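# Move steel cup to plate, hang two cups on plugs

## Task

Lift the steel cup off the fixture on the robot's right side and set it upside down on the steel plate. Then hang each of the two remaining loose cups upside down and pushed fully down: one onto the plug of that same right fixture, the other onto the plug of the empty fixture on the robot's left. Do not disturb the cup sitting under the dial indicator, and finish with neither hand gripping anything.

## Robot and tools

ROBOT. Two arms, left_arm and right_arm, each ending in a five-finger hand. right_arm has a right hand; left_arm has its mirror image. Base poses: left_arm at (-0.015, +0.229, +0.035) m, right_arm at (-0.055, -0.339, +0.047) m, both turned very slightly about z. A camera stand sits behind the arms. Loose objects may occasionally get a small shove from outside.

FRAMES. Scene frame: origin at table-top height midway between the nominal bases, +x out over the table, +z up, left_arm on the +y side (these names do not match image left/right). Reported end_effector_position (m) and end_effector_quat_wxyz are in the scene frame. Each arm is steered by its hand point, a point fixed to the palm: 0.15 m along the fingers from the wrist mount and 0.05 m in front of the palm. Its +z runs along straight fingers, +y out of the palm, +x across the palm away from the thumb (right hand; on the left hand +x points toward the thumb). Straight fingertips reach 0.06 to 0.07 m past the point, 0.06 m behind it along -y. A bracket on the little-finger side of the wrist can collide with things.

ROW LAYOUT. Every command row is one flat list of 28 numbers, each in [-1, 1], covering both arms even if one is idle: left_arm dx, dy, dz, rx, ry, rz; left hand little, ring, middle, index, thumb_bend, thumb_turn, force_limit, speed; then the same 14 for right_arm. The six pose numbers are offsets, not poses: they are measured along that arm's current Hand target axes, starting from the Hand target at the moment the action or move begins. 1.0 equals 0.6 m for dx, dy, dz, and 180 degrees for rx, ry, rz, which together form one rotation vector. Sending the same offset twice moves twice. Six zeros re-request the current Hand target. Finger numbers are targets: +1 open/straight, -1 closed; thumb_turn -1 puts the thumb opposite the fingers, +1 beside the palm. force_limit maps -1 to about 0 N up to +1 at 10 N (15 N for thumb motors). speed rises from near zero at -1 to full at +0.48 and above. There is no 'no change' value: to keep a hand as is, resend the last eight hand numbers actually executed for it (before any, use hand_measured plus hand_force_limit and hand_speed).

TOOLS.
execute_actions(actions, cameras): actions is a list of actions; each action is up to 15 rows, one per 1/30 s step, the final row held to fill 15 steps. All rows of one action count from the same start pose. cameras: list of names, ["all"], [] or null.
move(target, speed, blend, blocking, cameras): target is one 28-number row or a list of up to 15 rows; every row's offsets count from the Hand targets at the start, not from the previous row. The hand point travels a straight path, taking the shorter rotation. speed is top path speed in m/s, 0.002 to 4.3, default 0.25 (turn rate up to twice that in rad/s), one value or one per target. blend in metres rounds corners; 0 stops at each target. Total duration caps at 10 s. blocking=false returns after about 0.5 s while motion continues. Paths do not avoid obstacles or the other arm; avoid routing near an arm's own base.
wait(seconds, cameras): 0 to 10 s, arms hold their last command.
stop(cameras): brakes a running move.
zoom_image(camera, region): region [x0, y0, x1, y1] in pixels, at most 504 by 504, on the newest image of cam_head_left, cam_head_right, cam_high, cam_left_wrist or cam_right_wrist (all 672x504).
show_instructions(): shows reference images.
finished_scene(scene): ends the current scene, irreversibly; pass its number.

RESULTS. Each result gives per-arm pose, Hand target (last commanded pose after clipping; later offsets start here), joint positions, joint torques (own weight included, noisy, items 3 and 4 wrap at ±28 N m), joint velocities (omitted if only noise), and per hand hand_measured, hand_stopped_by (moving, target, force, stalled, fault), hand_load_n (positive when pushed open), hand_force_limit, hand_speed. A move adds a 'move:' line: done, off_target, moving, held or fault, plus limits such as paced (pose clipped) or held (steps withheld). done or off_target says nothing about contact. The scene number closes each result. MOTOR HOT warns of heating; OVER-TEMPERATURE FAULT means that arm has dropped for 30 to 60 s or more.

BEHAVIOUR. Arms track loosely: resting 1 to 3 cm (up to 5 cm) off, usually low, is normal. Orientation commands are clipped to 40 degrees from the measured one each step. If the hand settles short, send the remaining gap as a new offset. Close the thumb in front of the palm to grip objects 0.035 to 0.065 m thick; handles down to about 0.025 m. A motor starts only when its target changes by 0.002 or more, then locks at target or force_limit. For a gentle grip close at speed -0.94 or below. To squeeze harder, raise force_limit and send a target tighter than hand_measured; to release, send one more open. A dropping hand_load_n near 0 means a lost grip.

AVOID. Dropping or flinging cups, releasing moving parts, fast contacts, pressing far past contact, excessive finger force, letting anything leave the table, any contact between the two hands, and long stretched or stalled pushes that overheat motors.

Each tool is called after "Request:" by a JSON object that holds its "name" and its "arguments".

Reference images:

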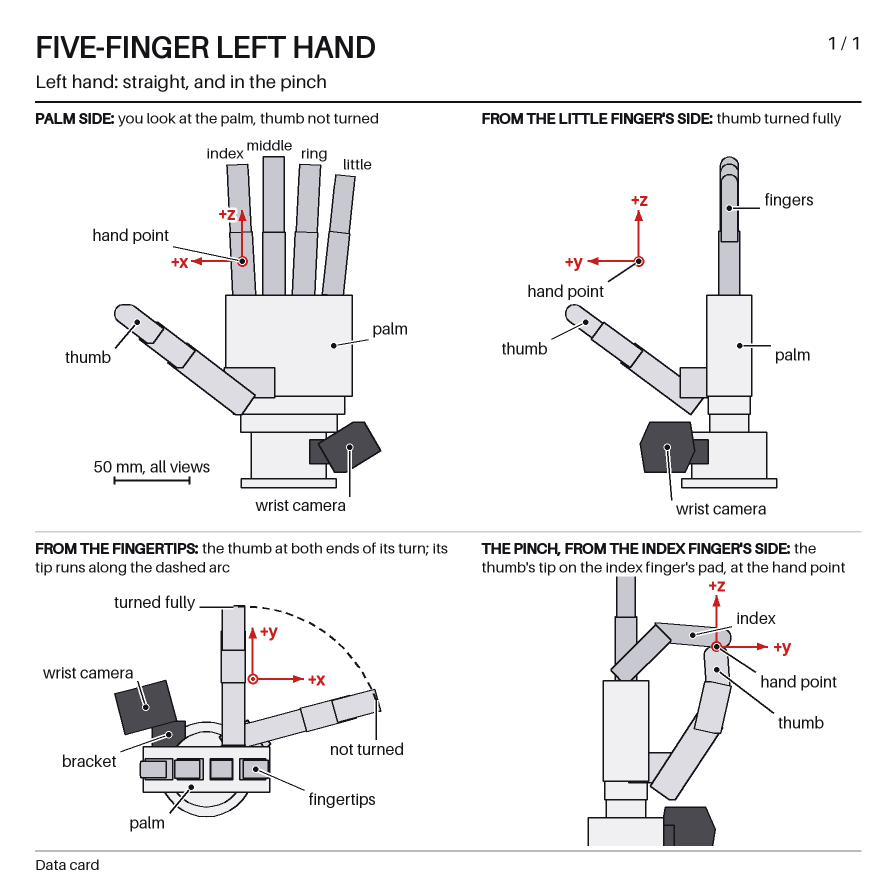

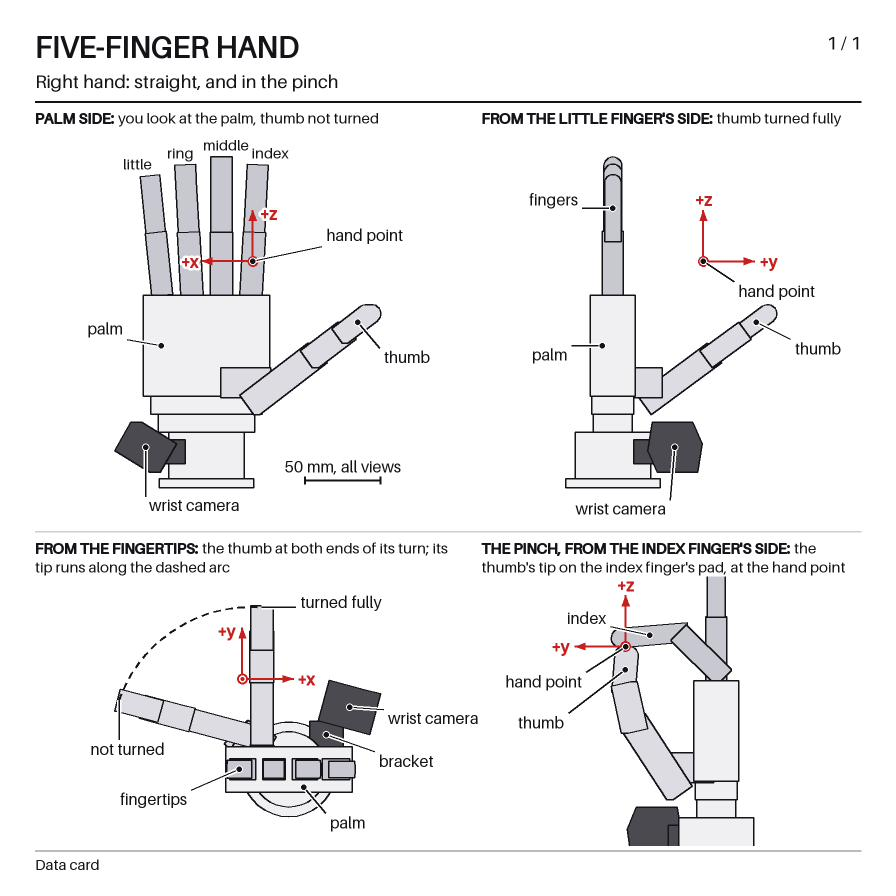

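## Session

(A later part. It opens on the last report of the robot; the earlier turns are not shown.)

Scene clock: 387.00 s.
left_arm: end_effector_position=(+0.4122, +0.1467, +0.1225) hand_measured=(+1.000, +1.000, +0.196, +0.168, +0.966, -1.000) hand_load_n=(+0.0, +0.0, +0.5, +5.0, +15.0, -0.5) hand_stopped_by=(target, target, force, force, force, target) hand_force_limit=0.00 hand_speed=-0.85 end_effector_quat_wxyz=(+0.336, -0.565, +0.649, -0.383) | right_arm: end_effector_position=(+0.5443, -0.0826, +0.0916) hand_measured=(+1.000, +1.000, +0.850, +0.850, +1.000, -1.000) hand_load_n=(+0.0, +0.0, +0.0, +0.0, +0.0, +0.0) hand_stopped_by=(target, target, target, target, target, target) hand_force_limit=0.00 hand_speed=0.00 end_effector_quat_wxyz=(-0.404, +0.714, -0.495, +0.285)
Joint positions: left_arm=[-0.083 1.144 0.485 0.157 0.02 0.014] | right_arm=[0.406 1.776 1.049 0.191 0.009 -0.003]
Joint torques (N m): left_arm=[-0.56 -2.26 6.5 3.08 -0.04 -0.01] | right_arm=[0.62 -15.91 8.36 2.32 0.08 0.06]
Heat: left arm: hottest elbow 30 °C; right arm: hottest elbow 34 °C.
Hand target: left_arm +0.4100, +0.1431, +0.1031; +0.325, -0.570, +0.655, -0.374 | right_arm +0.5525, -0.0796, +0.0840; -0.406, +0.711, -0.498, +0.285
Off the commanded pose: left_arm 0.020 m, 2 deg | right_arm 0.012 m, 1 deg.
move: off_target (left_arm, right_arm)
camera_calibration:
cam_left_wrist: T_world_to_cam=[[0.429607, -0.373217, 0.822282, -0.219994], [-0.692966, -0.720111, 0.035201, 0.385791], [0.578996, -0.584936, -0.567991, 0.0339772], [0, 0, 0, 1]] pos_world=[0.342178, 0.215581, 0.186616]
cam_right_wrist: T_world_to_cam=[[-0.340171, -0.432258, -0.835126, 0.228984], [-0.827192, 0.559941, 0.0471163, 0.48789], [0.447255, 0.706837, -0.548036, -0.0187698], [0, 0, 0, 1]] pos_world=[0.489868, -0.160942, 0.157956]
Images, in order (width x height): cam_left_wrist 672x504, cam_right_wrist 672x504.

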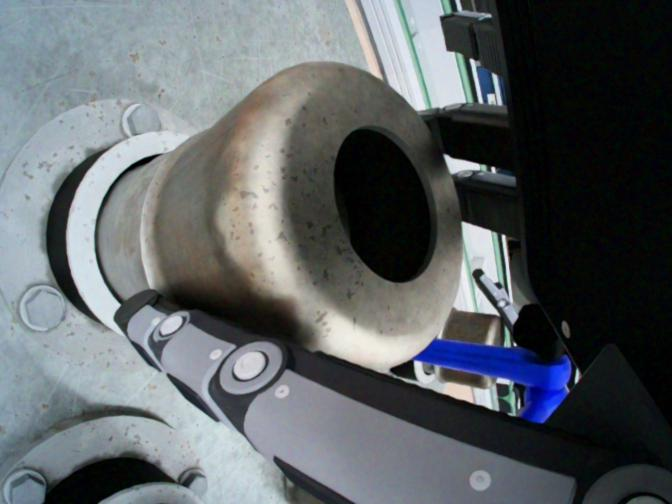

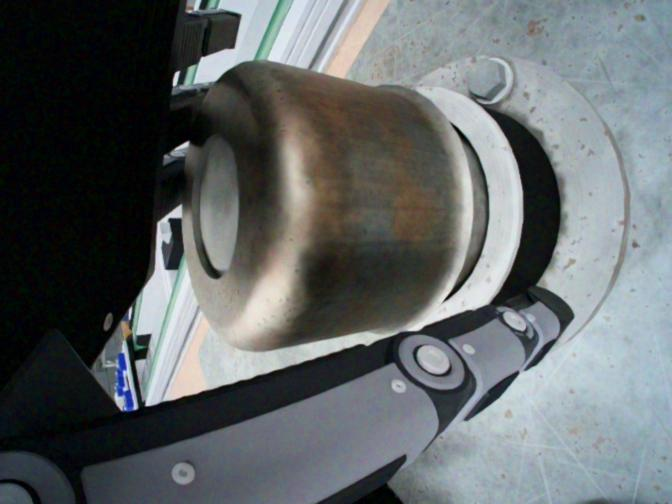

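Request:
{"name": "move", "arguments": {"target": [-0.0045,-0.0757,-0.0355,0,0,0,1,1,0.0,0.0,0.4,-1,0,-0.85, -0.0100,-0.0130,0.0022,0,0,0,1,1,0.85,0.85,1,-1,0,0], "cameras": ["cam_left_wrist","cam_right_wrist"], "speed": 0.06}}

Scene clock: 392.57 s.
left_arm: end_effector_position=(+0.4105, +0.1468, +0.1404) hand_measured=(+1.000, +1.000, +0.196, +0.168, +0.962, -1.000) hand_load_n=(+0.0, +0.0, +4.5, +0.5, +0.0, +0.5) hand_stopped_by=(target, target, force, force, force, target) hand_force_limit=0.00 hand_speed=-0.85 end_effector_quat_wxyz=(+0.323, -0.574, +0.656, -0.370) | right_arm: end_effector_position=(+0.5446, -0.0828, +0.0916) hand_measured=(+1.000, +1.000, +0.850, +0.850, +1.000, -1.000) hand_load_n=(+0.0, +0.0, +0.0, +0.5, +0.0, +0.0) hand_stopped_by=(target, target, target, target, target, target) hand_force_limit=0.00 hand_speed=0.00 end_effector_quat_wxyz=(-0.403, +0.712, -0.498, +0.287)
Joint positions: left_arm=[-0.083 1.102 0.542 0.016 0.02 0.011] | right_arm=[0.408 1.776 1.049 0.191 0.017 0.002]
Joint torques (N m): left_arm=[0.5 -7.3 9.52 1.06 0.3 0.1] | right_arm=[1.38 -15.79 9.76 1.59 0.15 0.07]
Heat: left arm: hottest elbow 30 °C; right arm: hottest elbow 34 °C.
Hand target: left_arm +0.4151, +0.1452, +0.1530; +0.325, -0.570, +0.655, -0.374 | right_arm +0.5552, -0.0720, +0.0901; -0.406, +0.711, -0.498, +0.285
Off the commanded pose: left_arm 0.014 m, 1 deg | right_arm 0.015 m, 0 deg.
move: off_target (left_arm, right_arm)
camera_calibration:
cam_left_wrist: T_world_to_cam=[[0.465179, -0.375057, 0.801836, -0.245412], [-0.689799, -0.721271, 0.0628087, 0.379025], [0.554784, -0.582323, -0.594234, 0.058463], [0, 0, 0, 1]] pos_world=[0.343178, 0.215381, 0.207715]
cam_right_wrist: T_world_to_cam=[[-0.343556, -0.429444, -0.835193, 0.231136], [-0.822756, 0.566433, 0.0471887, 0.486323], [0.452816, 0.703372, -0.547929, -0.0221525], [0, 0, 0, 1]] pos_world=[0.489564, -0.160628, 0.157956]
Images, in order (width x height): cam_left_wrist 672x504, cam_right_wrist 672x504.

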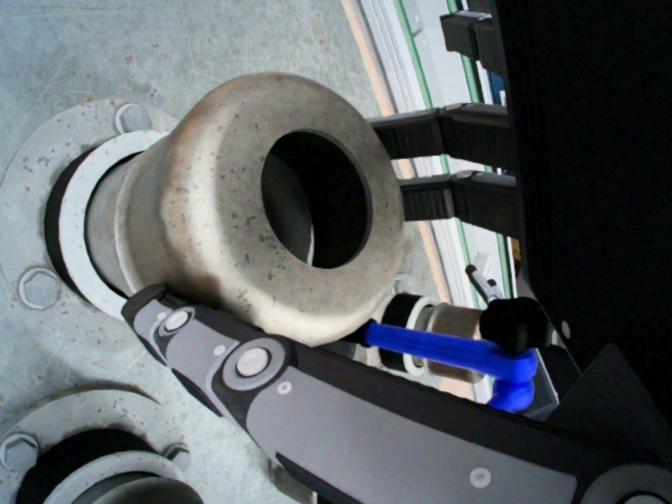

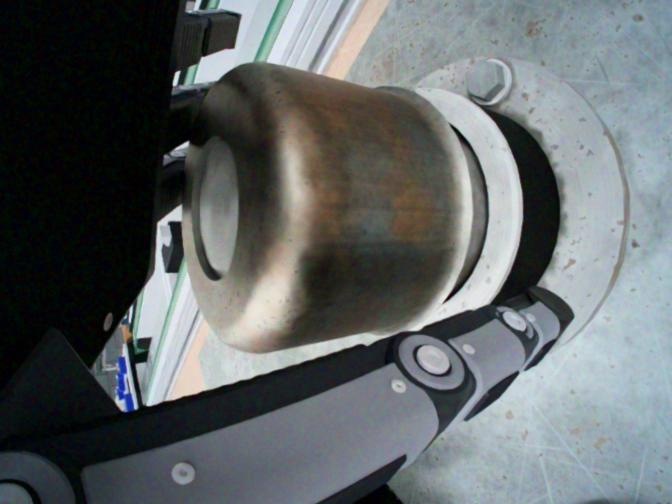

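Request:
{"name": "move", "arguments": {"target": [[0,0,0,0,0,0,1,1,0.7,0.7,1,-1,0,0, -0.0133,-0.0060,0.0102,0,0,0,1,1,0.85,0.85,1,-1,0,0],[-0.0073,0.0310,0.0230,0,0,0,1,1,0.7,0.7,1,-1,0,0, -0.0133,-0.0060,0.0102,0,0,0,1,1,0.85,0.85,1,-1,0,0],[-0.0073,0.0310,0.0230,0,0,0,1,1,0.0,0.0,0.4,-1,0.2,-0.8, -0.0133,-0.0060,0.0102,0,0,0,1,1,0.85,0.85,1,-1,0,0]], "cameras": ["cam_left_wrist","cam_right_wrist"], "speed": 0.08}}

Scene clock: 406.23 s.
left_arm: end_effector_position=(+0.4077, +0.1453, +0.1251) hand_measured=(+1.000, +1.000, +0.260, +0.222, +0.840, -1.000) hand_load_n=(+0.0, +0.0, +3.0, +8.0, +16.0, +3.0) hand_stopped_by=(target, target, force, force, force, target) hand_force_limit=0.20 hand_speed=-0.80 end_effector_quat_wxyz=(+0.315, -0.572, +0.661, -0.370) | right_arm: end_effector_position=(+0.5465, -0.0742, +0.0879) hand_measured=(+1.000, +1.000, +0.850, +0.850, +1.000, -1.000) hand_load_n=(+0.0, +0.0, +0.0, +0.0, +0.0, +0.0) hand_stopped_by=(target, target, target, target, target, target) hand_force_limit=0.00 hand_speed=0.00 end_effector_quat_wxyz=(-0.402, +0.713, -0.498, +0.286)
Joint positions: left_arm=[-0.08 1.132 0.519 0.057 0.036 0.015] | right_arm=[0.422 1.793 1.063 0.191 0.03 0.009]
Joint torques (N m): left_arm=[1.55 -4.78 8.64 3.04 0.11 0.11] | right_arm=[1.38 -16.32 10.37 1.31 0.12 0.09]
Heat: left arm: hottest elbow 32 °C; right arm: hottest elbow 35 °C.
Hand target: left_arm +0.4180, +0.1490, +0.1299; +0.325, -0.570, +0.655, -0.374 | right_arm +0.5590, -0.0623, +0.0898; -0.406, +0.711, -0.498, +0.285
Off the commanded pose: left_arm 0.012 m, 1 deg | right_arm 0.018 m, 1 deg.
move: off_target (left_arm, right_arm)
camera_calibration:
cam_left_wrist: T_world_to_cam=[[0.469158, -0.377567, 0.798332, -0.233166], [-0.69843, -0.711865, 0.0737749, 0.377738], [0.54045, -0.592191, -0.597682, 0.0577804], [0, 0, 0, 1]] pos_world=[0.341988, 0.21508, 0.192811]
cam_right_wrist: T_world_to_cam=[[-0.34545, -0.430676, -0.833776, 0.233132], [-0.822341, 0.566979, 0.0478461, 0.482901], [0.452128, 0.702177, -0.550026, -0.0305701], [0, 0, 0, 1]] pos_world=[0.491466, -0.151925, 0.15446]
Images, in order (width x height): cam_left_wrist 672x504, cam_right_wrist 672x504.

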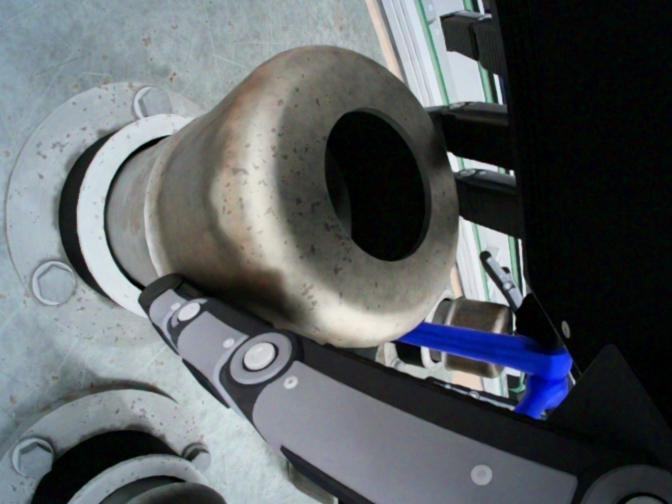

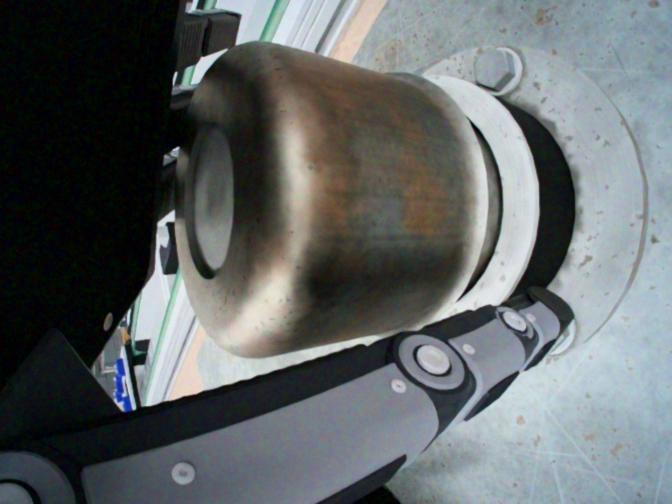

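Request:
{"name": "move", "arguments": {"target": [[0.0369,0.0119,-0.0202,0,0,0,1,1,0.0,0.0,0.4,-1,0.2,-0.8, 0.0011,-0.0231,-0.0100,0,0,0,1,1,0.85,0.85,1,-1,0,0],[0.0369,0.0119,-0.0202,0,0,0,1,1,0.0,0.0,0.4,-1,0.2,-0.8, 0.0011,-0.0231,-0.0100,0,0,0,1,1,-0.1,-0.1,0,-1,0.6,-0.9]], "cameras": ["cam_left_wrist","cam_right_wrist"], "speed": 0.08}}

Scene clock: 413.40 s.
left_arm: end_effector_position=(+0.4064, +0.1421, +0.1256) hand_measured=(+1.000, +1.000, +0.260, +0.224, +0.840, -1.000) hand_load_n=(+0.0, +0.0, +4.0, +10.5, +10.0, -2.0) hand_stopped_by=(target, target, force, force, force, target) hand_force_limit=0.20 hand_speed=-0.80 end_effector_quat_wxyz=(+0.333, -0.573, +0.658, -0.358) | right_arm: end_effector_position=(+0.5513, -0.0722, +0.0941) hand_measured=(+1.000, +1.000, +0.340, +0.266, +0.840, -1.000) hand_load_n=(+0.0, -0.5, +3.5, +7.5, +31.0, +1.0) hand_stopped_by=(target, target, force, force, force, target) hand_force_limit=0.60 hand_speed=-0.90 end_effector_quat_wxyz=(-0.399, +0.714, -0.500, +0.284)
Joint positions: left_arm=[-0.12 1.122 0.514 0.059 -0.037 0.009] | right_arm=[0.422 1.793 1.09 0.157 0.03 0.01]
Joint torques (N m): left_arm=[-1.03 -8.35 6.78 2.44 0.5 -0.22] | right_arm=[1.44 -18.43 9.85 1.11 0.09 0.07]
Heat: left arm: hottest elbow 32 °C; right arm: hottest elbow 35 °C.
Hand target: left_arm +0.4012, +0.1290, +0.1302; +0.325, -0.570, +0.655, -0.374 | right_arm +0.5610, -0.0622, +0.1048; -0.406, +0.711, -0.498, +0.285
Off the commanded pose: left_arm 0.015 m, 2 deg | right_arm 0.018 m, 1 deg.
move: off_target (left_arm, right_arm); target 2's new numbers were sent with right_arm's hand 0.025 m and 2 deg from that target
camera_calibration:
cam_left_wrist: T_world_to_cam=[[0.470666, -0.391511, 0.790691, -0.231926], [-0.68075, -0.731244, 0.0431465, 0.373949], [0.561296, -0.558571, -0.610693, 0.0451773], [0, 0, 0, 1]] pos_world=[0.338368, 0.207881, 0.194837]
cam_right_wrist: T_world_to_cam=[[-0.35189, -0.432054, -0.830363, 0.243948], [-0.821661, 0.567515, 0.0529132, 0.484761], [0.448382, 0.700897, -0.554705, -0.0283759], [0, 0, 0, 1]] pos_world=[0.496876, -0.149822, 0.161175]
Images, in order (width x height): cam_left_wrist 672x504, cam_right_wrist 672x504.

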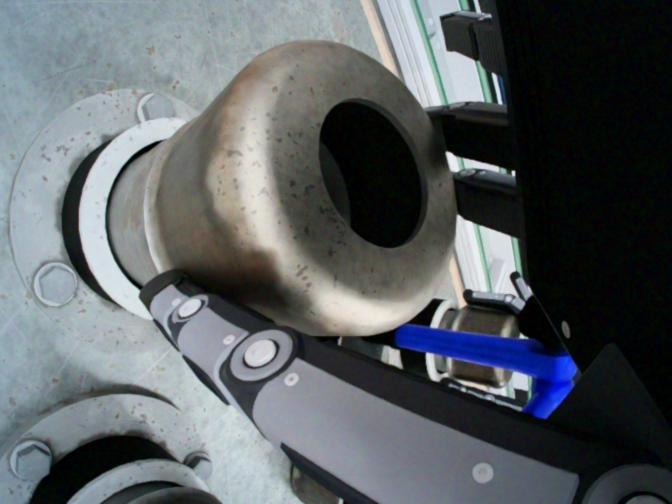

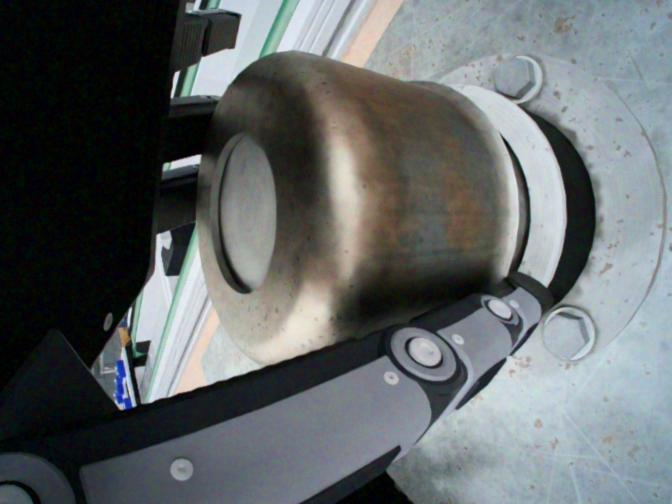

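Request:
{"name": "zoom_image", "arguments": {"camera": "cam_left_wrist", "region": [20, 60, 220, 330]}}

Request:
{"name": "zoom_image", "arguments": {"camera": "cam_right_wrist", "region": [420, 50, 640, 360]}}

Scaled by 1.867 from the camera's 672x504 image, which has a finer 960x720 frame.

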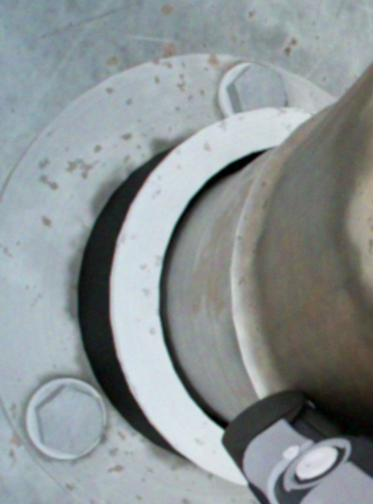

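Scaled by 1.626 from the camera's 672x504 image, which has a finer 960x720 frame.

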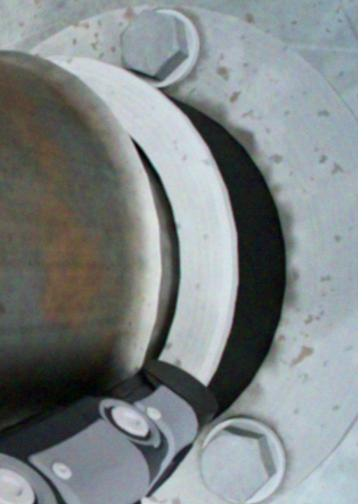

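Request:
{"name": "move", "arguments": {"target": [[0,0,0,0,0,0,1,1,0.7,0.7,1,-1,0,0, -0.0017,-0.0765,-0.0505,0,0,0,1,1,-0.1,-0.1,0,-1,0.6,-0.9],[-0.0300,-0.1500,-0.1200,0,0,0,1,1,0.7,0.7,1,-1,0,0, -0.0017,-0.0765,-0.0505,0,0,0,1,1,-0.1,-0.1,0,-1,0.6,-0.9]], "cameras": ["all"], "speed": 0.08}}

Scene clock: 431.53 s.
left_arm: end_effector_position=(+0.3765, +0.1465, +0.2187) hand_measured=(+1.000, +1.000, +0.700, +0.700, +1.000, -1.000) hand_load_n=(+0.0, +0.0, +0.0, +0.0, +0.0, +0.0) hand_stopped_by=(target, target, target, target, target, target) hand_force_limit=0.00 hand_speed=0.00 end_effector_quat_wxyz=(+0.310, -0.577, +0.662, -0.363) | right_arm: end_effector_position=(+0.5448, -0.0703, +0.1333) hand_measured=(+1.000, +1.000, +0.340, +0.266, +0.832, -1.000) hand_load_n=(+0.0, +0.0, +0.0, +1.5, +0.0, +0.0) hand_stopped_by=(target, target, force, force, force, target) hand_force_limit=0.60 hand_speed=-0.90 end_effector_quat_wxyz=(-0.393, +0.719, -0.502, +0.277)
Joint positions: left_arm=[-0.091 0.888 0.658 -0.345 0.023 0.005] | right_arm=[0.428 1.72 1.127 0.025 0.03 0.016]
Joint torques (N m): left_arm=[0.91 -5.36 12.03 1.78 0.25 0.18] | right_arm=[1.08 -19.6 10.96 0.98 0.14 0.03]
Heat: left arm: hottest elbow 31 °C; right arm: hottest elbow 35 °C.
Hand target: left_arm +0.3876, +0.1493, +0.2443; +0.325, -0.570, +0.655, -0.374 | right_arm +0.5580, -0.0621, +0.1597; -0.406, +0.712, -0.498, +0.285
Off the commanded pose: left_arm 0.028 m, 2 deg | right_arm 0.031 m, 2 deg.
move: off_target (left_arm, right_arm)
camera_calibration:
cam_left_wrist: T_world_to_cam=[[0.48731, -0.375961, 0.788151, -0.297727], [-0.692519, -0.716189, 0.0865471, 0.345538], [0.531927, -0.587985, -0.609366, 0.136472], [0, 0, 0, 1]] pos_world=[0.311784, 0.21578, 0.28791]
cam_right_wrist: T_world_to_cam=[[-0.36876, -0.436345, -0.820743, 0.282689], [-0.822147, 0.565082, 0.0689678, 0.474189], [0.433693, 0.700204, -0.567119, 0.004594], [0, 0, 0, 1]] pos_world=[0.492106, -0.147823, 0.201917]

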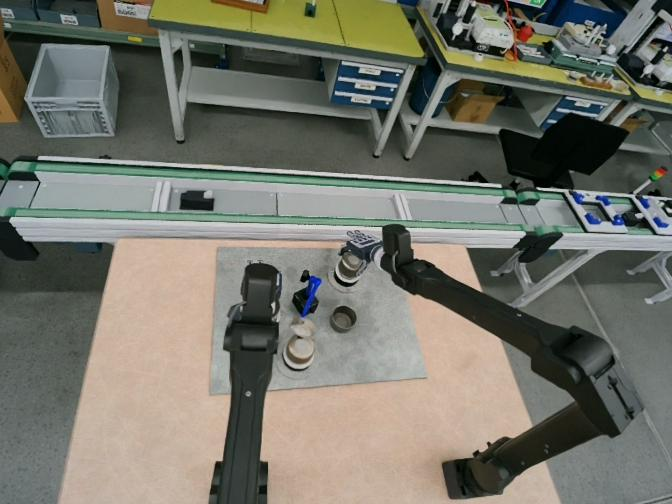

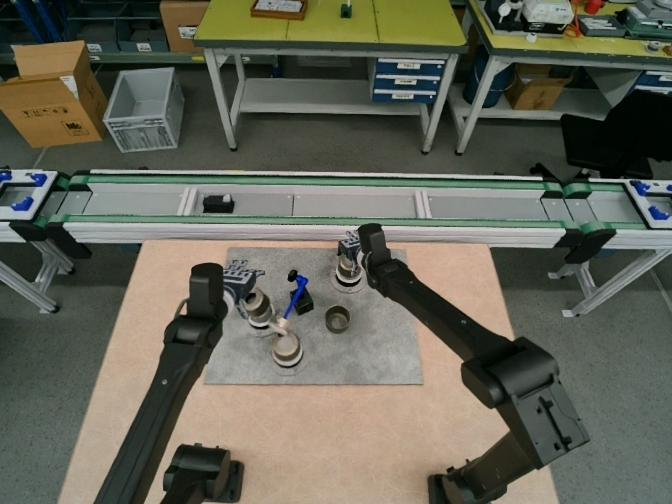

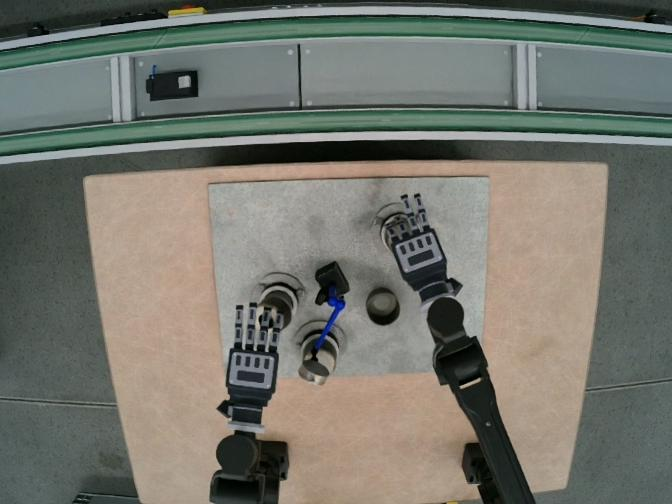

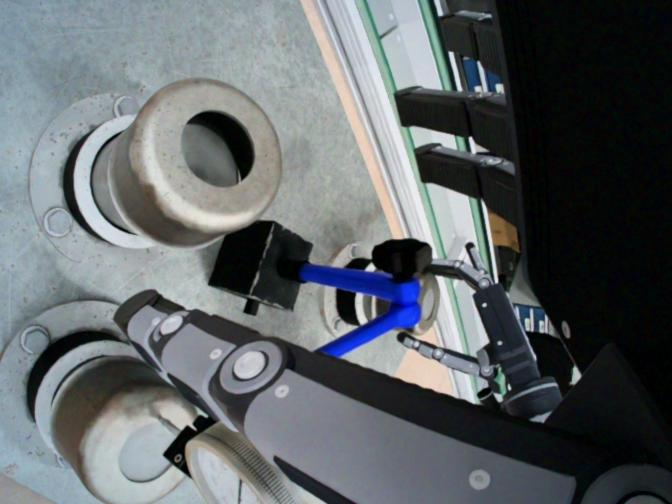

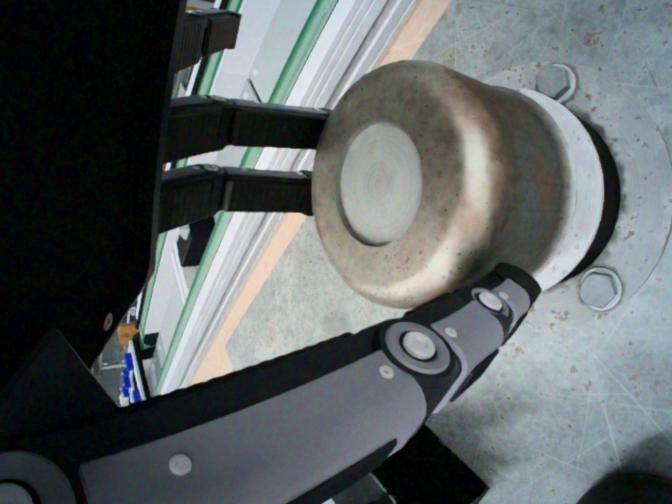

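Request:
{"name": "zoom_image", "arguments": {"camera": "cam_left_wrist", "region": [0, 50, 320, 270]}}

Request:
{"name": "zoom_image", "arguments": {"camera": "cam_head_right", "region": [210, 250, 310, 350]}}

Request:
{"name": "zoom_image", "arguments": {"camera": "cam_high", "region": [230, 260, 320, 350]}}

Scaled by 1.575 from the camera's 672x504 image, which has a finer 960x720 frame.

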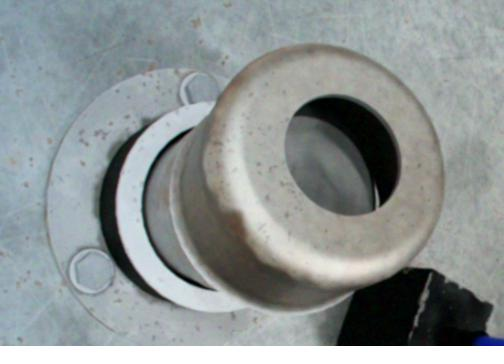

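Scaled by 5.040 from the camera's 672x504 image, which has a finer 960x720 frame.

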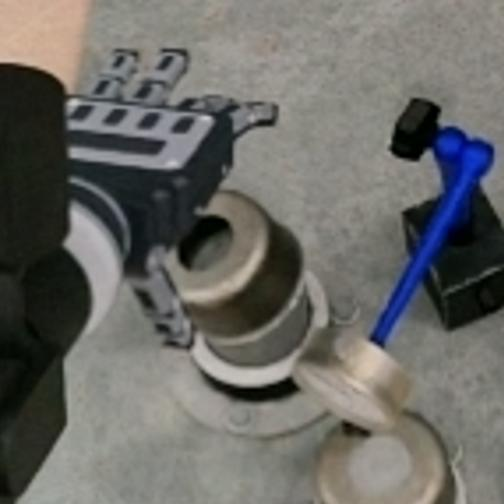

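Scaled by 5.600 from the camera's 672x504 image, which has a finer 960x720 frame.

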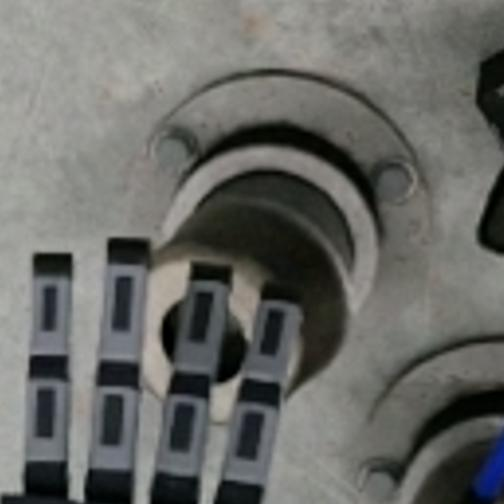

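Request:
{"name": "move", "arguments": {"target": [[0,0,0,0,0,0,1,1,1,1,0.3,-1,0,0, 0,0,0,0,0,0,1,1,1,1,1,-1,0,0],[-0.1350,0.0680,-0.0357,0.1417,-0.0424,-0.0136,1,1,1,1,0.3,-1,0,0, 0.0052,-0.0735,-0.0722,0,0,0,1,1,1,1,1,-1,0,0],[-0.1418,0.2508,0.1297,0.1417,-0.0424,-0.0136,1,1,1,1,0.3,-1,0,0, 0.0423,-0.0693,-0.1778,0.1025,0.0937,-0.4947,1,1,1,1,1,-1,0,0]], "cameras": ["all"], "speed": 0.2}}

Scene clock: 491.93 s.
left_arm: end_effector_position=(+0.3885, +0.2387, +0.0761) hand_measured=(+1.000, +1.000, +1.000, +1.000, +0.300, -1.000) hand_load_n=(+0.0, +0.0, -0.5, +0.0, +0.0, +0.0) hand_stopped_by=(target, target, target, target, target, target) hand_force_limit=0.00 hand_speed=0.00 end_effector_quat_wxyz=(-0.480, +0.522, -0.522, +0.473) | right_arm: end_effector_position=(+0.5030, -0.1142, +0.2383) hand_measured=(+1.000, +1.000, +1.000, +1.000, +1.000, -1.000) hand_load_n=(+0.0, +0.0, +0.0, +0.0, +0.0, +0.0) hand_stopped_by=(target, target, target, target, target, target) hand_force_limit=0.00 hand_speed=0.00 end_effector_quat_wxyz=(-0.115, +0.754, +0.134, +0.633)
Joint positions: left_arm=[0.208 1.616 0.147 1.378 0.172 0.024] | right_arm=[0.585 1.484 0.786 0.523 0.181 -1.534]
Joint torques (N m): left_arm=[-0.03 -6.24 2.66 2.81 0.08 -0.03] | right_arm=[1.26 -15.27 6.94 2.76 -0.03 -0.1]
Heat: left arm: hottest elbow 34 °C; right arm: hottest elbow 39 °C.
Hand target: left_arm +0.3899, +0.2347, +0.0751; -0.477, +0.522, -0.521, +0.478 | right_arm +0.5003, -0.1103, +0.2498; -0.120, +0.742, +0.138, +0.645
Off the commanded pose: left_arm 0.004 m, 1 deg | right_arm 0.012 m, 2 deg.
move: off_target (right_arm)
camera_calibration:
cam_left_wrist: T_world_to_cam=[[0.109351, -0.316659, 0.942215, -0.0354874], [-0.549819, -0.808956, -0.208063, 0.42131], [0.828095, -0.495295, -0.262565, -0.0662228], [0, 0, 0, 1]] pos_world=[0.290364, 0.296784, 0.103708]
cam_right_wrist: T_world_to_cam=[[0.40157, -0.875517, 0.268723, -0.362932], [-0.530724, -0.461596, -0.710817, 0.379333], [0.746374, 0.142825, -0.650021, -0.0881316], [0, 0, 0, 1]] pos_world=[0.412842, -0.130067, 0.309877]

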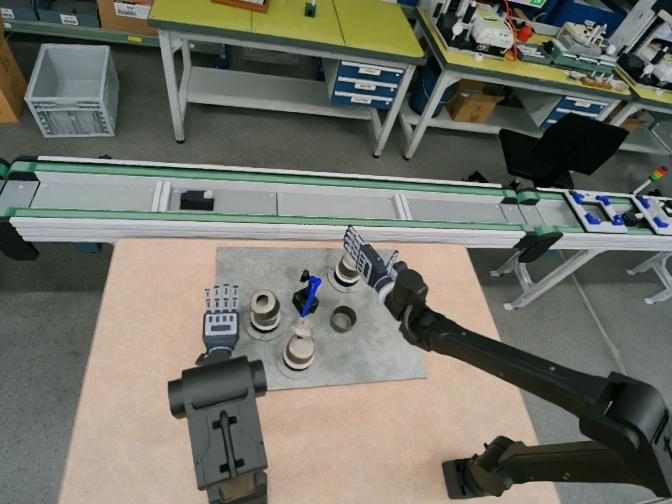

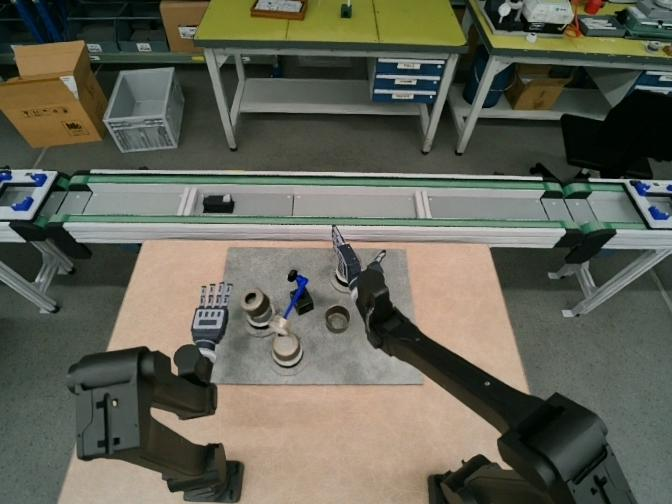

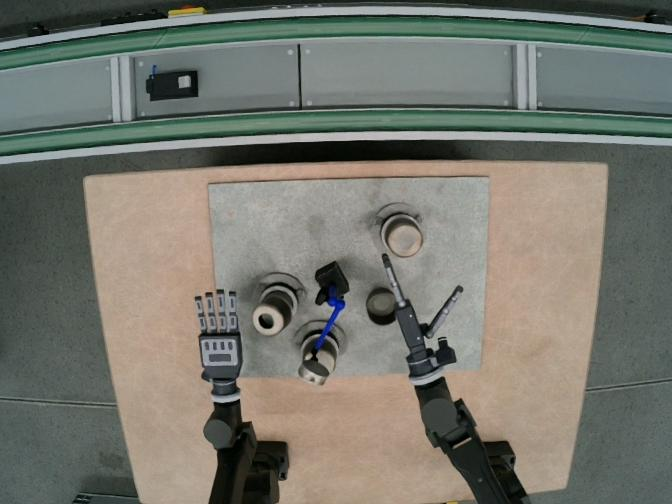

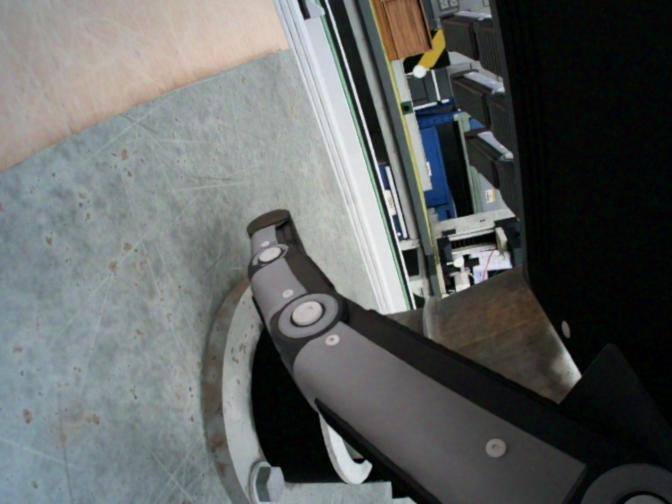

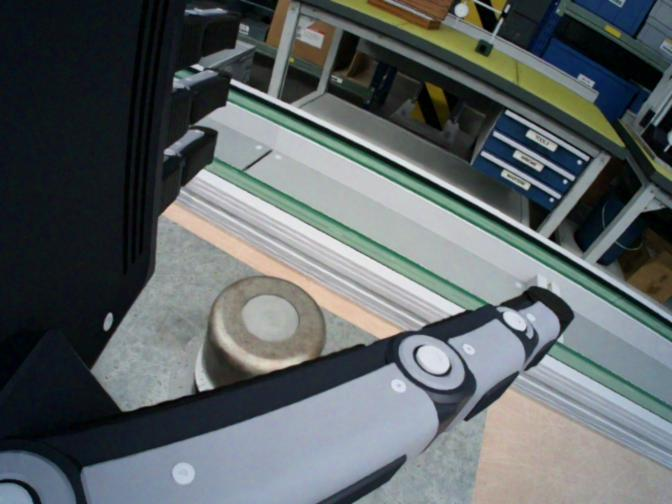

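Request:
{"name": "zoom_image", "arguments": {"camera": "cam_head_right", "region": [210, 260, 310, 360]}}

Request:
{"name": "zoom_image", "arguments": {"camera": "cam_high", "region": [230, 260, 320, 350]}}

Request:
{"name": "zoom_image", "arguments": {"camera": "cam_head_left", "region": [220, 270, 310, 360]}}

Scaled by 5.040 from the camera's 672x504 image, which has a finer 960x720 frame.

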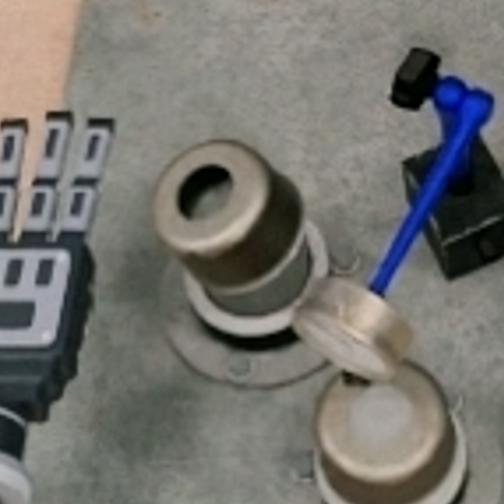

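Scaled by 5.600 from the camera's 672x504 image, which has a finer 960x720 frame.

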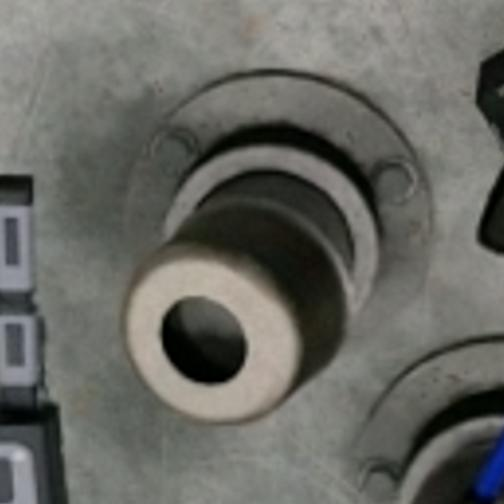

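Scaled by 5.600 from the camera's 672x504 image, which has a finer 960x720 frame.

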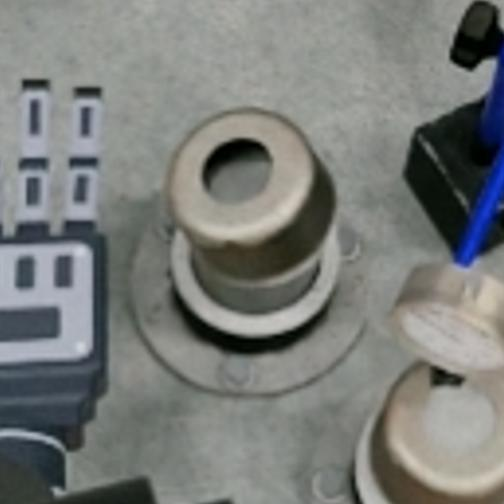

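Request:
{"name": "move", "arguments": {"target": [[0,0.0232,0.0020,0,0,0,1,1,1,1,0.3,-1,0,0, -0.0766,-0.0013,0.1117,0,0,0,1,1,1,1,1,-1,0,0],[0.0867,0.0232,0.0020,0,0,0,1,1,1,1,0.3,-1,0,0, -0.0766,-0.0013,0.1117,0,0,0,1,1,1,1,1,-1,0,0]], "cameras": ["all"], "speed": [0.12,0.05]}}

Scene clock: 502.27 s.
left_arm: end_effector_position=(+0.3921, +0.2040, +0.0642) hand_measured=(+1.000, +1.000, +1.000, +1.000, +0.300, -1.000) hand_load_n=(+0.0, +0.0, +0.0, +0.0, +0.0, +0.0) hand_stopped_by=(target, target, target, target, target, target) hand_force_limit=0.00 hand_speed=0.00 end_effector_quat_wxyz=(+0.495, -0.534, +0.507, -0.462) | right_arm: end_effector_position=(+0.5367, -0.0921, +0.1779) hand_measured=(+1.000, +1.000, +1.000, +1.000, +1.000, -1.000) hand_load_n=(+0.0, +0.0, +0.0, +0.0, +0.0, +0.0) hand_stopped_by=(target, target, target, target, target, target) hand_force_limit=0.00 hand_speed=0.00 end_effector_quat_wxyz=(-0.118, +0.758, +0.142, +0.626)
Joint positions: left_arm=[0.001 1.727 0.146 1.496 -0.088 0.001] | right_arm=[0.582 1.695 0.848 0.654 0.161 -1.539]
Joint torques (N m): left_arm=[-2.67 -6.24 1.51 3.02 1.11 -0.03] | right_arm=[-0.32 -14.8 9.74 2.76 -0.02 -0.14]
Heat: left arm: hottest elbow 33 °C; right arm: hottest elbow 38 °C.
Hand target: left_arm +0.3897, +0.1826, +0.0610; +0.477, -0.522, +0.522, -0.478 | right_arm +0.5559, -0.0879, +0.1950; -0.120, +0.742, +0.138, +0.645
Off the commanded pose: left_arm 0.022 m, 4 deg | right_arm 0.026 m, 3 deg.
move: off_target (left_arm, right_arm)
camera_calibration:
cam_left_wrist: T_world_to_cam=[[0.120615, -0.310852, 0.942774, -0.0412762], [-0.503722, -0.837524, -0.211704, 0.380778], [0.855404, -0.449361, -0.2576, -0.109932], [0, 0, 0, 1]] pos_world=[0.290821, 0.256681, 0.091208]
cam_right_wrist: T_world_to_cam=[[0.420879, -0.865791, 0.270678, -0.350768], [-0.53287, -0.477457, -0.698631, 0.362073], [0.734105, 0.149803, -0.662305, -0.146285], [0, 0, 0, 1]] pos_world=[0.447957, -0.108903, 0.251015]

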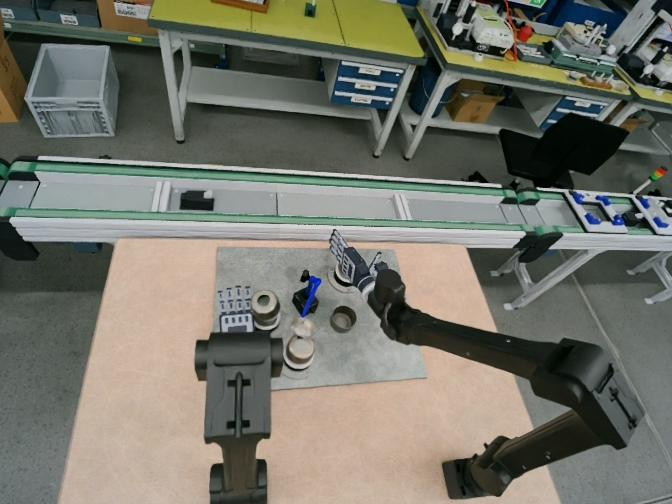

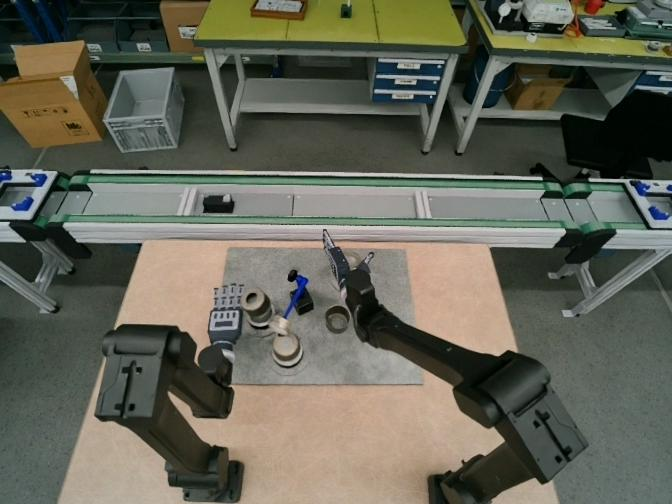

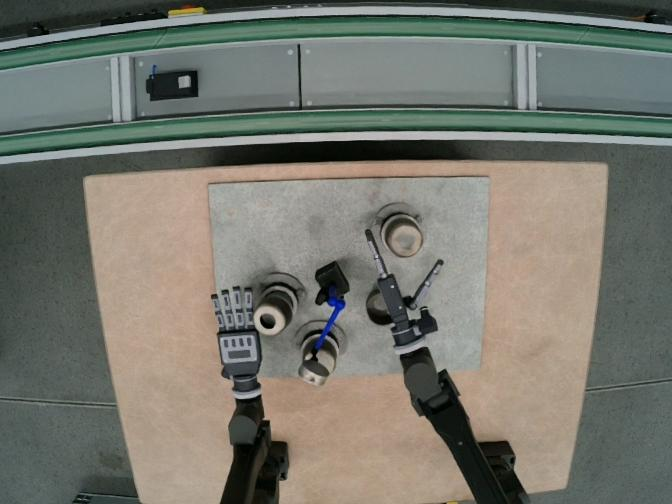

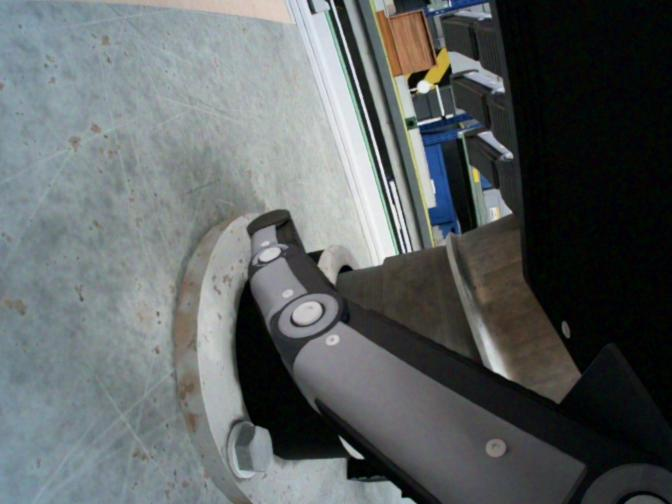

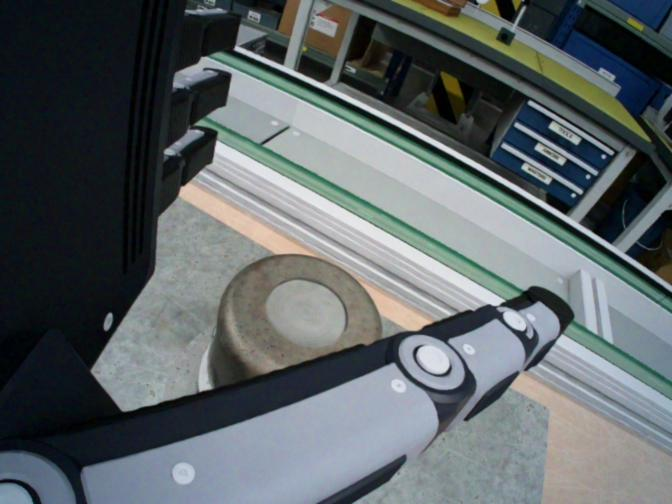

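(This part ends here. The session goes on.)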